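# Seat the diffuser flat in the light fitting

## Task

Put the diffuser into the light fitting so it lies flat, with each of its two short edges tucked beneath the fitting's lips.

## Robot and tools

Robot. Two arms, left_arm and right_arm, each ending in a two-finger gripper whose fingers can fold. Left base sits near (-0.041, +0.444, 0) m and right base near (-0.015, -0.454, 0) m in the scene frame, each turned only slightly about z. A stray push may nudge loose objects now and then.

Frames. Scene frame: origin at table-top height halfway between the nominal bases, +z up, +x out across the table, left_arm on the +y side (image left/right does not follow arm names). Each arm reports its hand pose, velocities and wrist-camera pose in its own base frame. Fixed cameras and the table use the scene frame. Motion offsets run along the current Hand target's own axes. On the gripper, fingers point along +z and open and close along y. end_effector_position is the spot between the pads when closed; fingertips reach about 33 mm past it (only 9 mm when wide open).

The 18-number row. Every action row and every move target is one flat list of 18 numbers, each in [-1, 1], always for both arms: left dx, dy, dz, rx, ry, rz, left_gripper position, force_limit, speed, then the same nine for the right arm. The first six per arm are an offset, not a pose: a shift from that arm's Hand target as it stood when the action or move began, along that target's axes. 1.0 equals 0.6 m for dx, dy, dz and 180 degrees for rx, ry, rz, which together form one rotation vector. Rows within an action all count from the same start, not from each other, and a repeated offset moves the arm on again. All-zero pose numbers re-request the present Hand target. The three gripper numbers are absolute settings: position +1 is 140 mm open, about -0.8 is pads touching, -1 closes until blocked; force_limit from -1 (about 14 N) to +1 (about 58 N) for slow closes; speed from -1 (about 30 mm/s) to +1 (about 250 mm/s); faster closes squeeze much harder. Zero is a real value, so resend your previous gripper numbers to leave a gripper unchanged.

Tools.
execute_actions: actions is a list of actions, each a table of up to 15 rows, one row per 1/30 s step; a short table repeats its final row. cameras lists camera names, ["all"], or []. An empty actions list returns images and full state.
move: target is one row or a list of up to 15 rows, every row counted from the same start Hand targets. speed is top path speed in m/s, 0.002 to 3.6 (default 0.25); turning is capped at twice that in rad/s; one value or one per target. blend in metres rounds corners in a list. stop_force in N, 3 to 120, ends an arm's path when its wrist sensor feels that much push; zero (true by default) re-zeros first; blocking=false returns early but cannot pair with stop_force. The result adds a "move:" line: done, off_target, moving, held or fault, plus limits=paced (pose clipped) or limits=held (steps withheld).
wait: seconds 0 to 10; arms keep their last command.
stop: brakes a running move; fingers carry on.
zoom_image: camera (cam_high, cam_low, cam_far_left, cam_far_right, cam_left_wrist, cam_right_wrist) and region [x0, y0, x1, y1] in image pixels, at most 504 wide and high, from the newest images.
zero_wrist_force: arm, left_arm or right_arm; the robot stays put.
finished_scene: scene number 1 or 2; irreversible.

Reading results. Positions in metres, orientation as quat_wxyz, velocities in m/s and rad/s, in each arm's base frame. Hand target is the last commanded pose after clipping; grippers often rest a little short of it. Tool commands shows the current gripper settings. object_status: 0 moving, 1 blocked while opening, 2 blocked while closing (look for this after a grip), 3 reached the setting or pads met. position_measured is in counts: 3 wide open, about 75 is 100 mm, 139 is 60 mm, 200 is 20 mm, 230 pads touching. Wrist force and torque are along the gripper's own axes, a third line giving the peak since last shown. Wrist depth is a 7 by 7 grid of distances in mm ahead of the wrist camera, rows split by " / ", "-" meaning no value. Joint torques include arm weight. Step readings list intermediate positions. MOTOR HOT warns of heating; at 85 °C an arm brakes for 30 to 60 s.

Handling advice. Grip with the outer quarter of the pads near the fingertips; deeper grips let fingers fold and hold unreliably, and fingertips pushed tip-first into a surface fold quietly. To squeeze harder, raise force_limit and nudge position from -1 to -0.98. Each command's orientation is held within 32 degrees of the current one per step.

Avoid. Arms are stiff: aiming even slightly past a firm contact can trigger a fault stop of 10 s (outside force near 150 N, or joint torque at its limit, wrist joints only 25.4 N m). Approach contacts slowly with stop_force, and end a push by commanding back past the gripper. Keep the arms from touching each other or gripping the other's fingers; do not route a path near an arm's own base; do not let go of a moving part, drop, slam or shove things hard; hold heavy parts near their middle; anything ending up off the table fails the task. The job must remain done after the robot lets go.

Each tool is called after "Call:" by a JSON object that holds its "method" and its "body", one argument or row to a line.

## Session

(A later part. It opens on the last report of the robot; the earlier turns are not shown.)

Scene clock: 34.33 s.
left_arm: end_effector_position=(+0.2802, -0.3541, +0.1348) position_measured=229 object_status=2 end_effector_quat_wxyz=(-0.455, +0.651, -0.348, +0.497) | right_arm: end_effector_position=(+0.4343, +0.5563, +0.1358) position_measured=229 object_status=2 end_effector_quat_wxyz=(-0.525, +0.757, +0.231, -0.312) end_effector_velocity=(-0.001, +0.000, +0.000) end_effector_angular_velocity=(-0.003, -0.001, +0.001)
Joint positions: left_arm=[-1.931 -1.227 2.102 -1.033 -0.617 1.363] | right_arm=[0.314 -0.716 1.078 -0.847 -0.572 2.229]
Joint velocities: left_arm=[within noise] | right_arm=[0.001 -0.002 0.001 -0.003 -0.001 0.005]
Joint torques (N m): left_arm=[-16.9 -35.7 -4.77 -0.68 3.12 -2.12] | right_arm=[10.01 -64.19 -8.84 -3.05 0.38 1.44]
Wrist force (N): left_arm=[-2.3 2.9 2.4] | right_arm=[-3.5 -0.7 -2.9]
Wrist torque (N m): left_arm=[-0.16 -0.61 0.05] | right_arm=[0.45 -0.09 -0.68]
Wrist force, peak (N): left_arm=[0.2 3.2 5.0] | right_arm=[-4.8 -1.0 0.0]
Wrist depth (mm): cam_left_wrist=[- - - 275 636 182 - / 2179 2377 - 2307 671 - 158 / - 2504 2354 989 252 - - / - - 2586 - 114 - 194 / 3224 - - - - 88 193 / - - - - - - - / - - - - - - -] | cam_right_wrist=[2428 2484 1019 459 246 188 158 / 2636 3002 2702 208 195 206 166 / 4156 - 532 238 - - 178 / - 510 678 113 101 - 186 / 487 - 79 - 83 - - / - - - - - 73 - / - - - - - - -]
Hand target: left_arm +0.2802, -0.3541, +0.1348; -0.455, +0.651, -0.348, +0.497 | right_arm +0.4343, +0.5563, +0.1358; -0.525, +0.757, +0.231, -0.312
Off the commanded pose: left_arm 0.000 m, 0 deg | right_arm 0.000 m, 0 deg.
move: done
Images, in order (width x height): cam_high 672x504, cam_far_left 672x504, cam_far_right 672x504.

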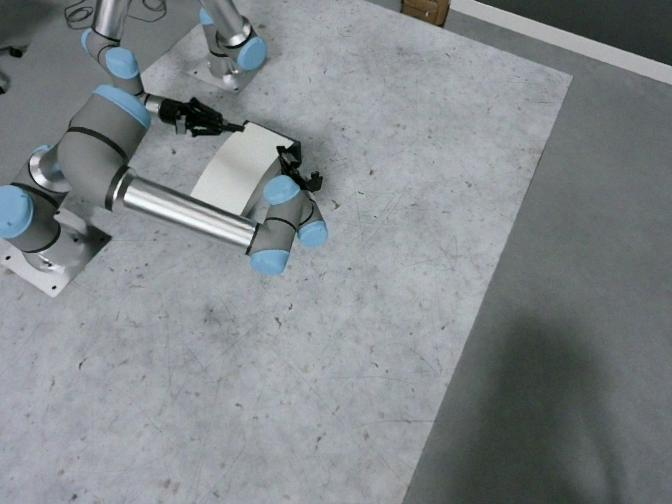

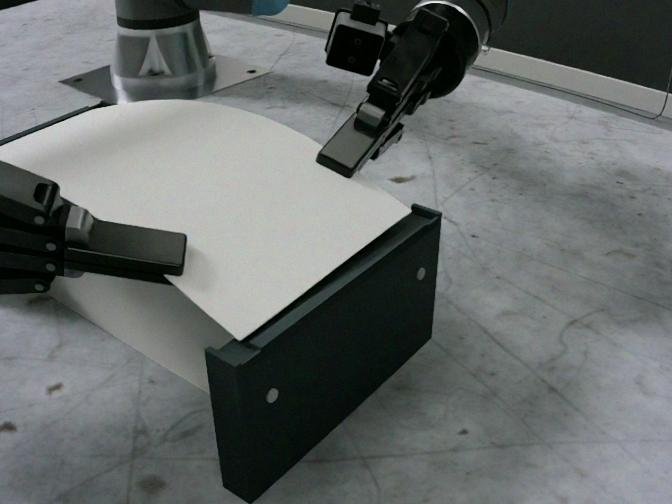

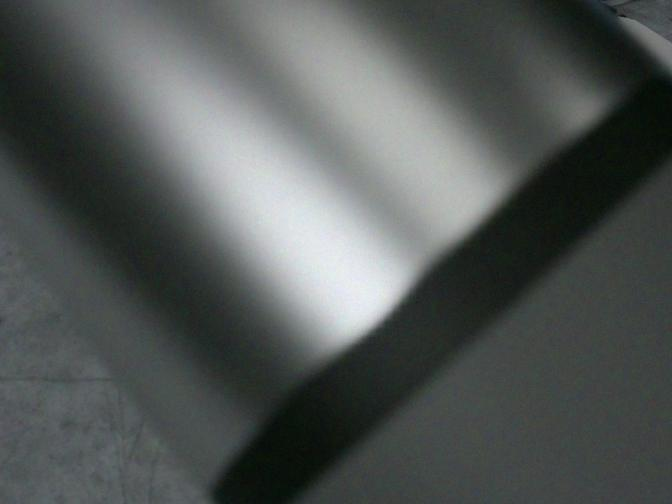

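Call:
{"method": "move", "body": {
  "target": [-0.0072,0.0204,0.002,0,0,0,-1,-0.3,-1,0.005,0.0204,0.0055,0,0,0,-1,-0.3,-1],
  "speed": 0.03,
  "cameras": ["cam_far_left"]
}}

Call:
{"method": "zoom_image", "body": {
  "camera": "cam_far_left",
  "region": [190, 180, 460, 400]
}}

Call:
{"method": "zoom_image", "body": {
  "camera": "cam_far_left",
  "region": [200, 290, 300, 390]
}}

Scene clock: 35.80 s.
left_arm: end_effector_position=(+0.2802, -0.3541, +0.1219) position_measured=229 object_status=2 end_effector_quat_wxyz=(-0.455, +0.651, -0.348, +0.497) | right_arm: end_effector_position=(+0.4343, +0.5563, +0.1229) position_measured=229 object_status=2 end_effector_quat_wxyz=(-0.525, +0.757, +0.231, -0.312)
Joint positions: left_arm=[-1.931 -1.2 2.111 -1.069 -0.617 1.362] | right_arm=[0.314 -0.703 1.089 -0.872 -0.572 2.229]
Joint torques (N m): left_arm=[-13.69 -26.37 -3.99 -0.86 1.92 -1.47] | right_arm=[9.55 -39.27 -6.04 -3.69 0.62 0.18]
Wrist force (N): left_arm=[-3.0 1.7 0.2] | right_arm=[-4.6 -6.8 -5.5]
Wrist torque (N m): left_arm=[-0.06 -0.53 0.10] | right_arm=[0.80 0.06 -0.87]
Wrist force, peak (N): left_arm=[-2.9 3.9 2.4] | right_arm=[-4.6 -6.8 -5.5]
Wrist depth (mm): cam_left_wrist=[1978 - - 275 189 158 - / - 1913 - - 180 165 - / - 3097 - 2452 185 - - / 3513 3057 2870 - 196 198 - / - - - - - 89 185 / - - - - - - - / - - - - - - -] | cam_right_wrist=[- - 879 448 227 183 149 / - - 1103 176 195 197 151 / - 492 523 202 - 199 167 / 497 518 697 113 117 192 174 / 491 507 84 - 83 89 177 / - - - - - 73 - / - - - - - - -]
Hand target: left_arm +0.2802, -0.3541, +0.1218; -0.455, +0.651, -0.348, +0.497 | right_arm +0.4343, +0.5563, +0.1228; -0.525, +0.757, +0.231, -0.312
Off the commanded pose: left_arm 0.000 m, 0 deg | right_arm 0.000 m, 0 deg.
move: done
Images, in order (width x height): cam_far_left 672x504.

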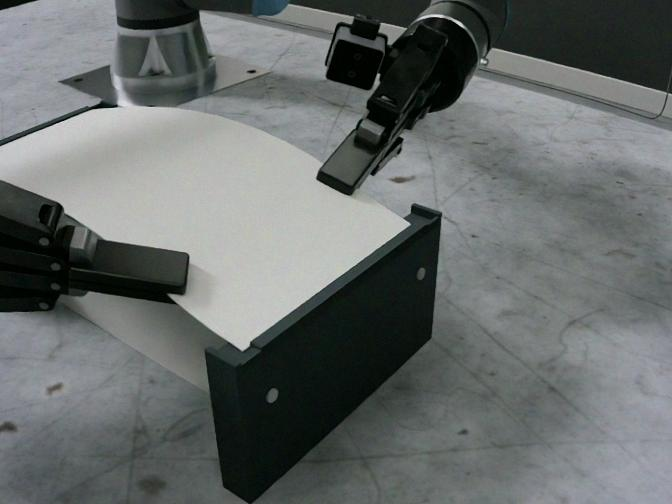

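Scaled by 1.867 from the camera's 672x504 image, which has a finer 960x720 frame.

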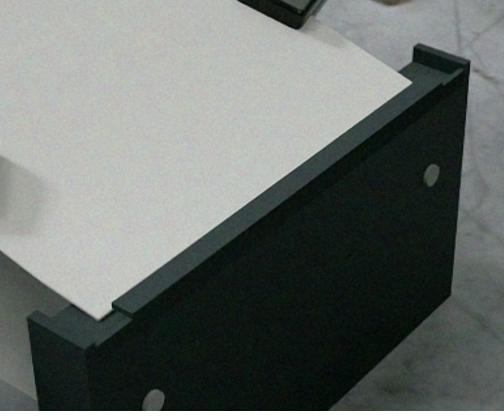

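Scaled by 5.040 from the camera's 672x504 image, which has a finer 960x720 frame.

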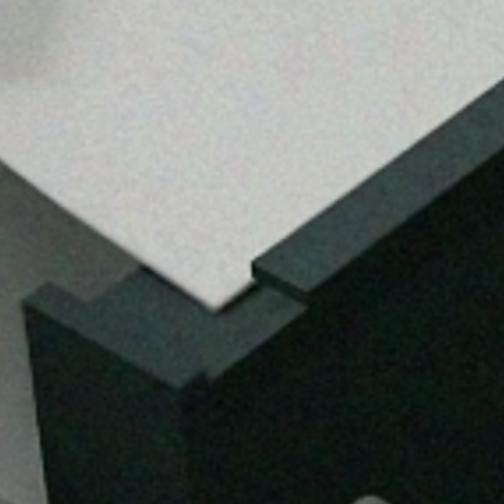

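Call:
{"method": "move", "body": {
  "target": [-0.0172,0.0238,0.0047,0.0236,0,0.0858,-1,-0.3,-1,0.0125,0.0292,0.0137,0.0659,0,-0.0597,-1,-0.3,-1],
  "speed": 0.06,
  "cameras": ["cam_far_left","cam_high"]
}}

Call:
{"method": "zoom_image", "body": {
  "camera": "cam_far_left",
  "region": [190, 180, 460, 400]
}}

Call:
{"method": "zoom_image", "body": {
  "camera": "cam_high",
  "region": [175, 180, 255, 250]
}}

Scene clock: 39.83 s.
left_arm: end_effector_position=(+0.2802, -0.3490, +0.1047) position_measured=229 object_status=2 end_effector_quat_wxyz=(+0.542, -0.581, +0.414, -0.444) | right_arm: end_effector_position=(+0.4341, +0.5607, +0.1025) position_measured=229 object_status=2 end_effector_quat_wxyz=(+0.628, -0.674, -0.267, +0.284)
Joint positions: left_arm=[-1.932 -1.095 2.095 -1.032 -0.627 1.53] | right_arm=[0.302 -0.544 0.978 -0.54 -0.502 1.712]
Joint torques (N m): left_arm=[-12.93 -23.02 -17.24 3.46 -1.54 1.09] | right_arm=[5.08 -42.99 -30.24 1.04 0.68 -1.66]
Wrist force (N): left_arm=[1.8 1.8 -1.3] | right_arm=[0.0 -10.5 -0.4]
Wrist torque (N m): left_arm=[-0.13 -0.10 -0.12] | right_arm=[0.40 0.27 -0.51]
Wrist force, peak (N): left_arm=[-4.8 2.3 -3.1] | right_arm=[-1.6 -6.9 -8.9]
Wrist depth (mm): cam_left_wrist=[1657 - - - - 149 - / - 2012 - - - - - / - - 2942 - - - 166 / 2870 - - - 110 198 173 / - - - - - 89 164 / - - - - - - - / - - - - - - -] | cam_right_wrist=[- - - 889 344 195 139 / 3325 - - 173 174 175 141 / 3377 3663 522 200 201 196 143 / 543 536 3859 113 101 188 152 / 510 - 79 - 83 - 142 / - - - - - 73 - / - - - - - - -]
Hand target: left_arm +0.2802, -0.3490, +0.1047; +0.542, -0.581, +0.414, -0.444 | right_arm +0.4340, +0.5608, +0.1025; +0.628, -0.674, -0.267, +0.284
Off the commanded pose: left_arm 0.000 m, 0 deg | right_arm 0.000 m, 0 deg.
move: done
Images, in order (width x height): cam_high 672x504, cam_far_left 672x504.

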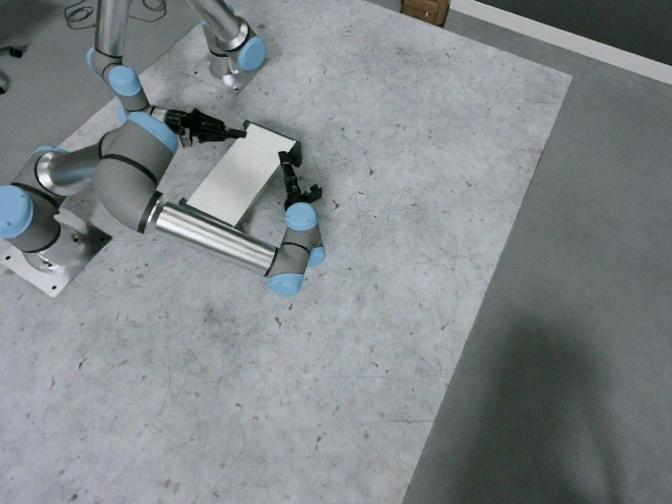

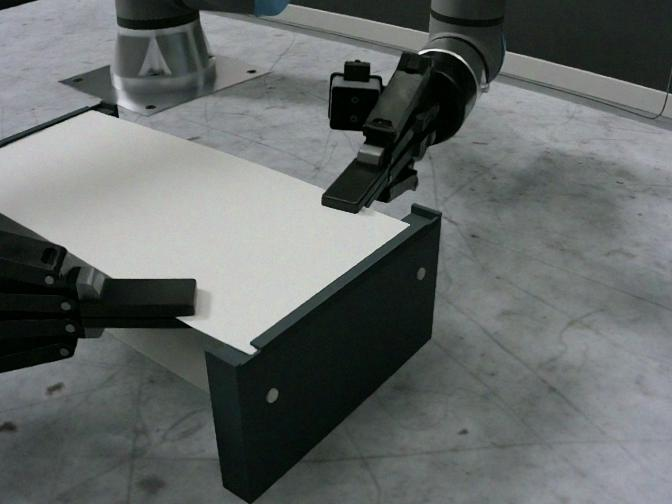

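Scaled by 1.867 from the camera's 672x504 image, which has a finer 960x720 frame.

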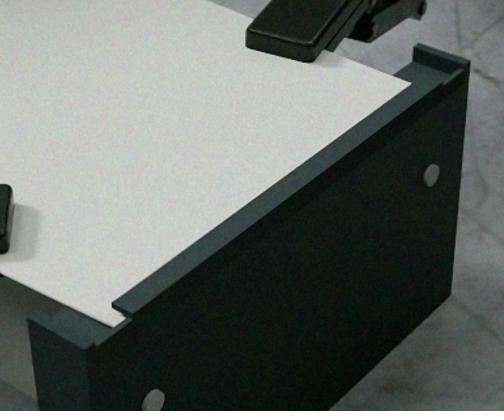

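Scaled by 6.300 from the camera's 672x504 image, which has a finer 960x720 frame.

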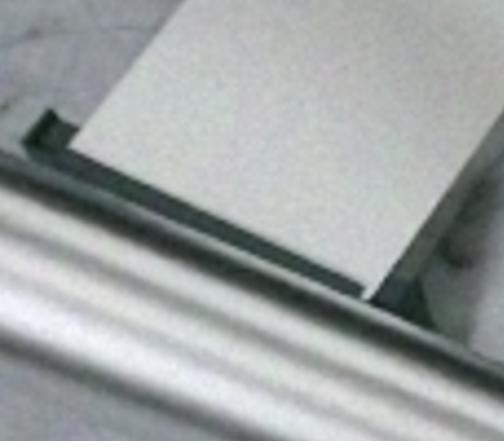

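Both ends in. Release and retreat.

Call:
{"method": "move", "body": {
  "target": [
    [0,0,0,0,0,0,-0.32,-0.3,-1,0,0,0,0,0,0,-0.32,-0.3,-1],
    [0,0,-0.13,0,0,0,-0.32,-0.3,-1,0,0,-0.13,0,0,0,-0.32,-0.3,-1]
  ],
  "speed": [0.1,0.12],
  "cameras": ["cam_far_left","cam_far_right","cam_high"]
}}

Call:
{"method": "zoom_image", "body": {
  "camera": "cam_far_left",
  "region": [190, 180, 460, 400]
}}

Call:
{"method": "zoom_image", "body": {
  "camera": "cam_high",
  "region": [175, 180, 255, 250]
}}

Scene clock: 43.10 s.
left_arm: end_effector_position=(+0.2050, -0.3694, +0.1062) position_measured=169 object_status=3 end_effector_quat_wxyz=(+0.542, -0.581, +0.414, -0.444) | right_arm: end_effector_position=(+0.4900, +0.5067, +0.1065) position_measured=169 object_status=3 end_effector_quat_wxyz=(+0.628, -0.674, -0.267, +0.284)
Joint positions: left_arm=[-2.072 -1.051 2.003 -0.98 -0.767 1.523] | right_arm=[0.213 -0.465 0.806 -0.433 -0.591 1.695]
Joint torques (N m): left_arm=[-14.93 -24.46 -19.47 3.46 -1.14 -1.89] | right_arm=[-11.99 -47.95 -34.06 3.24 -0.82 -1.65]
Wrist force (N): left_arm=[1.0 0.3 0.7] | right_arm=[0.1 -0.7 -1.3]
Wrist torque (N m): left_arm=[0.02 -0.24 -0.21] | right_arm=[-0.29 0.03 -0.33]
Wrist force, peak (N): left_arm=[1.9 1.9 -1.5] | right_arm=[-0.1 -11.3 -0.3]
Wrist depth (mm): cam_left_wrist=[- - - 2179 - - 183 / - - 1883 233 - 233 180 / 3678 - 2802 262 - 233 178 / 3566 - - 134 146 227 183 / - - - 1293 - - 82 / - - - 1213 - - - / - - - 1121 - - -] | cam_right_wrist=[- - - 948 356 204 148 / - - - 247 254 210 146 / - 3486 623 286 - 215 149 / - 634 617 245 128 209 157 / - 85 - 3325 - 89 134 / - - - 517 - - - / - - - 507 - - -]
Hand target: left_arm +0.2049, -0.3694, +0.1062; +0.542, -0.581, +0.414, -0.444 | right_arm +0.4900, +0.5066, +0.1065; +0.628, -0.674, -0.267, +0.284
Off the commanded pose: left_arm 0.000 m, 0 deg | right_arm 0.000 m, 0 deg.
move: done
Images, in order (width x height): cam_high 672x504, cam_far_left 672x504, cam_far_right 672x504.

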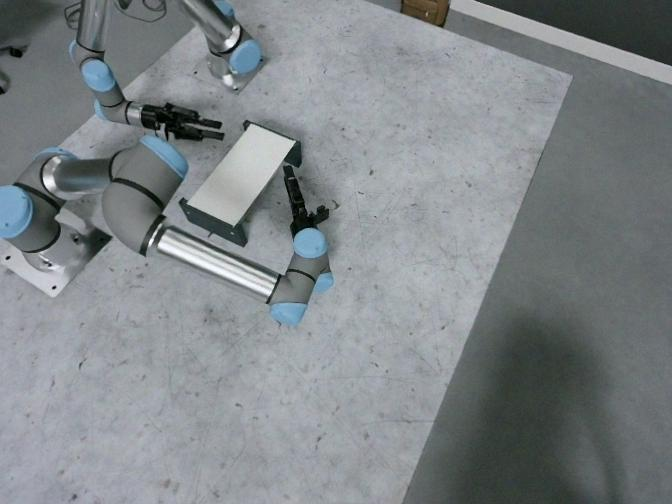

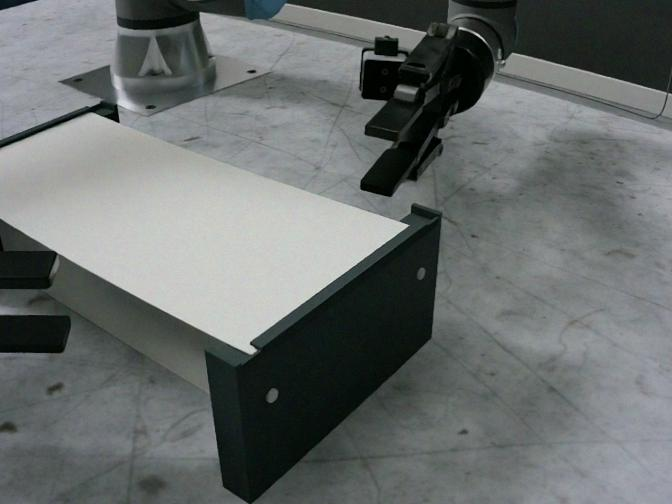

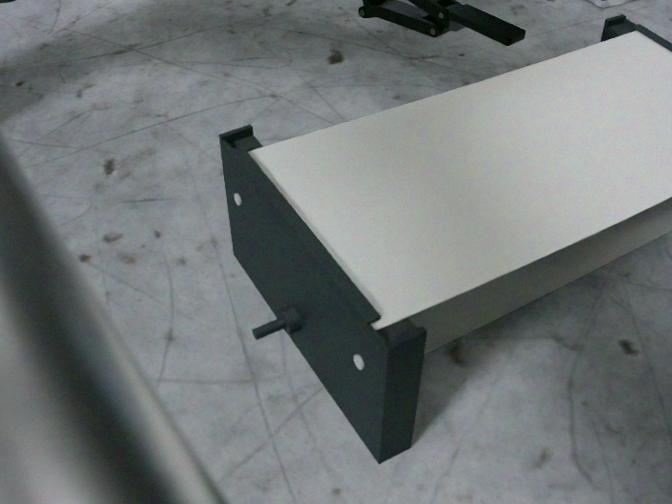

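Scaled by 1.867 from the camera's 672x504 image, which has a finer 960x720 frame.

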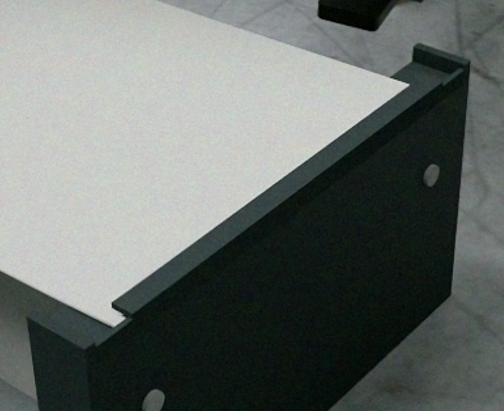

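Scaled by 6.300 from the camera's 672x504 image, which has a finer 960x720 frame.

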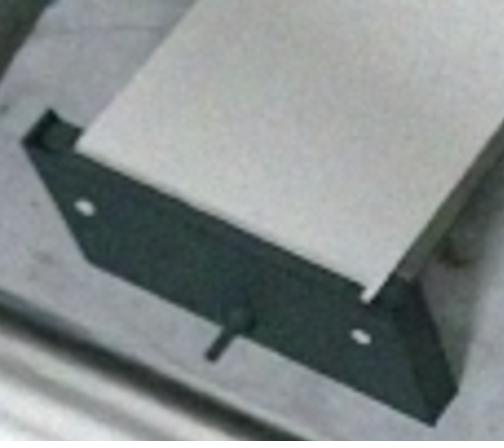

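Call:
{"method": "finished_scene", "body": {
  "scene": 2
}}

The scene is finished: the task was done.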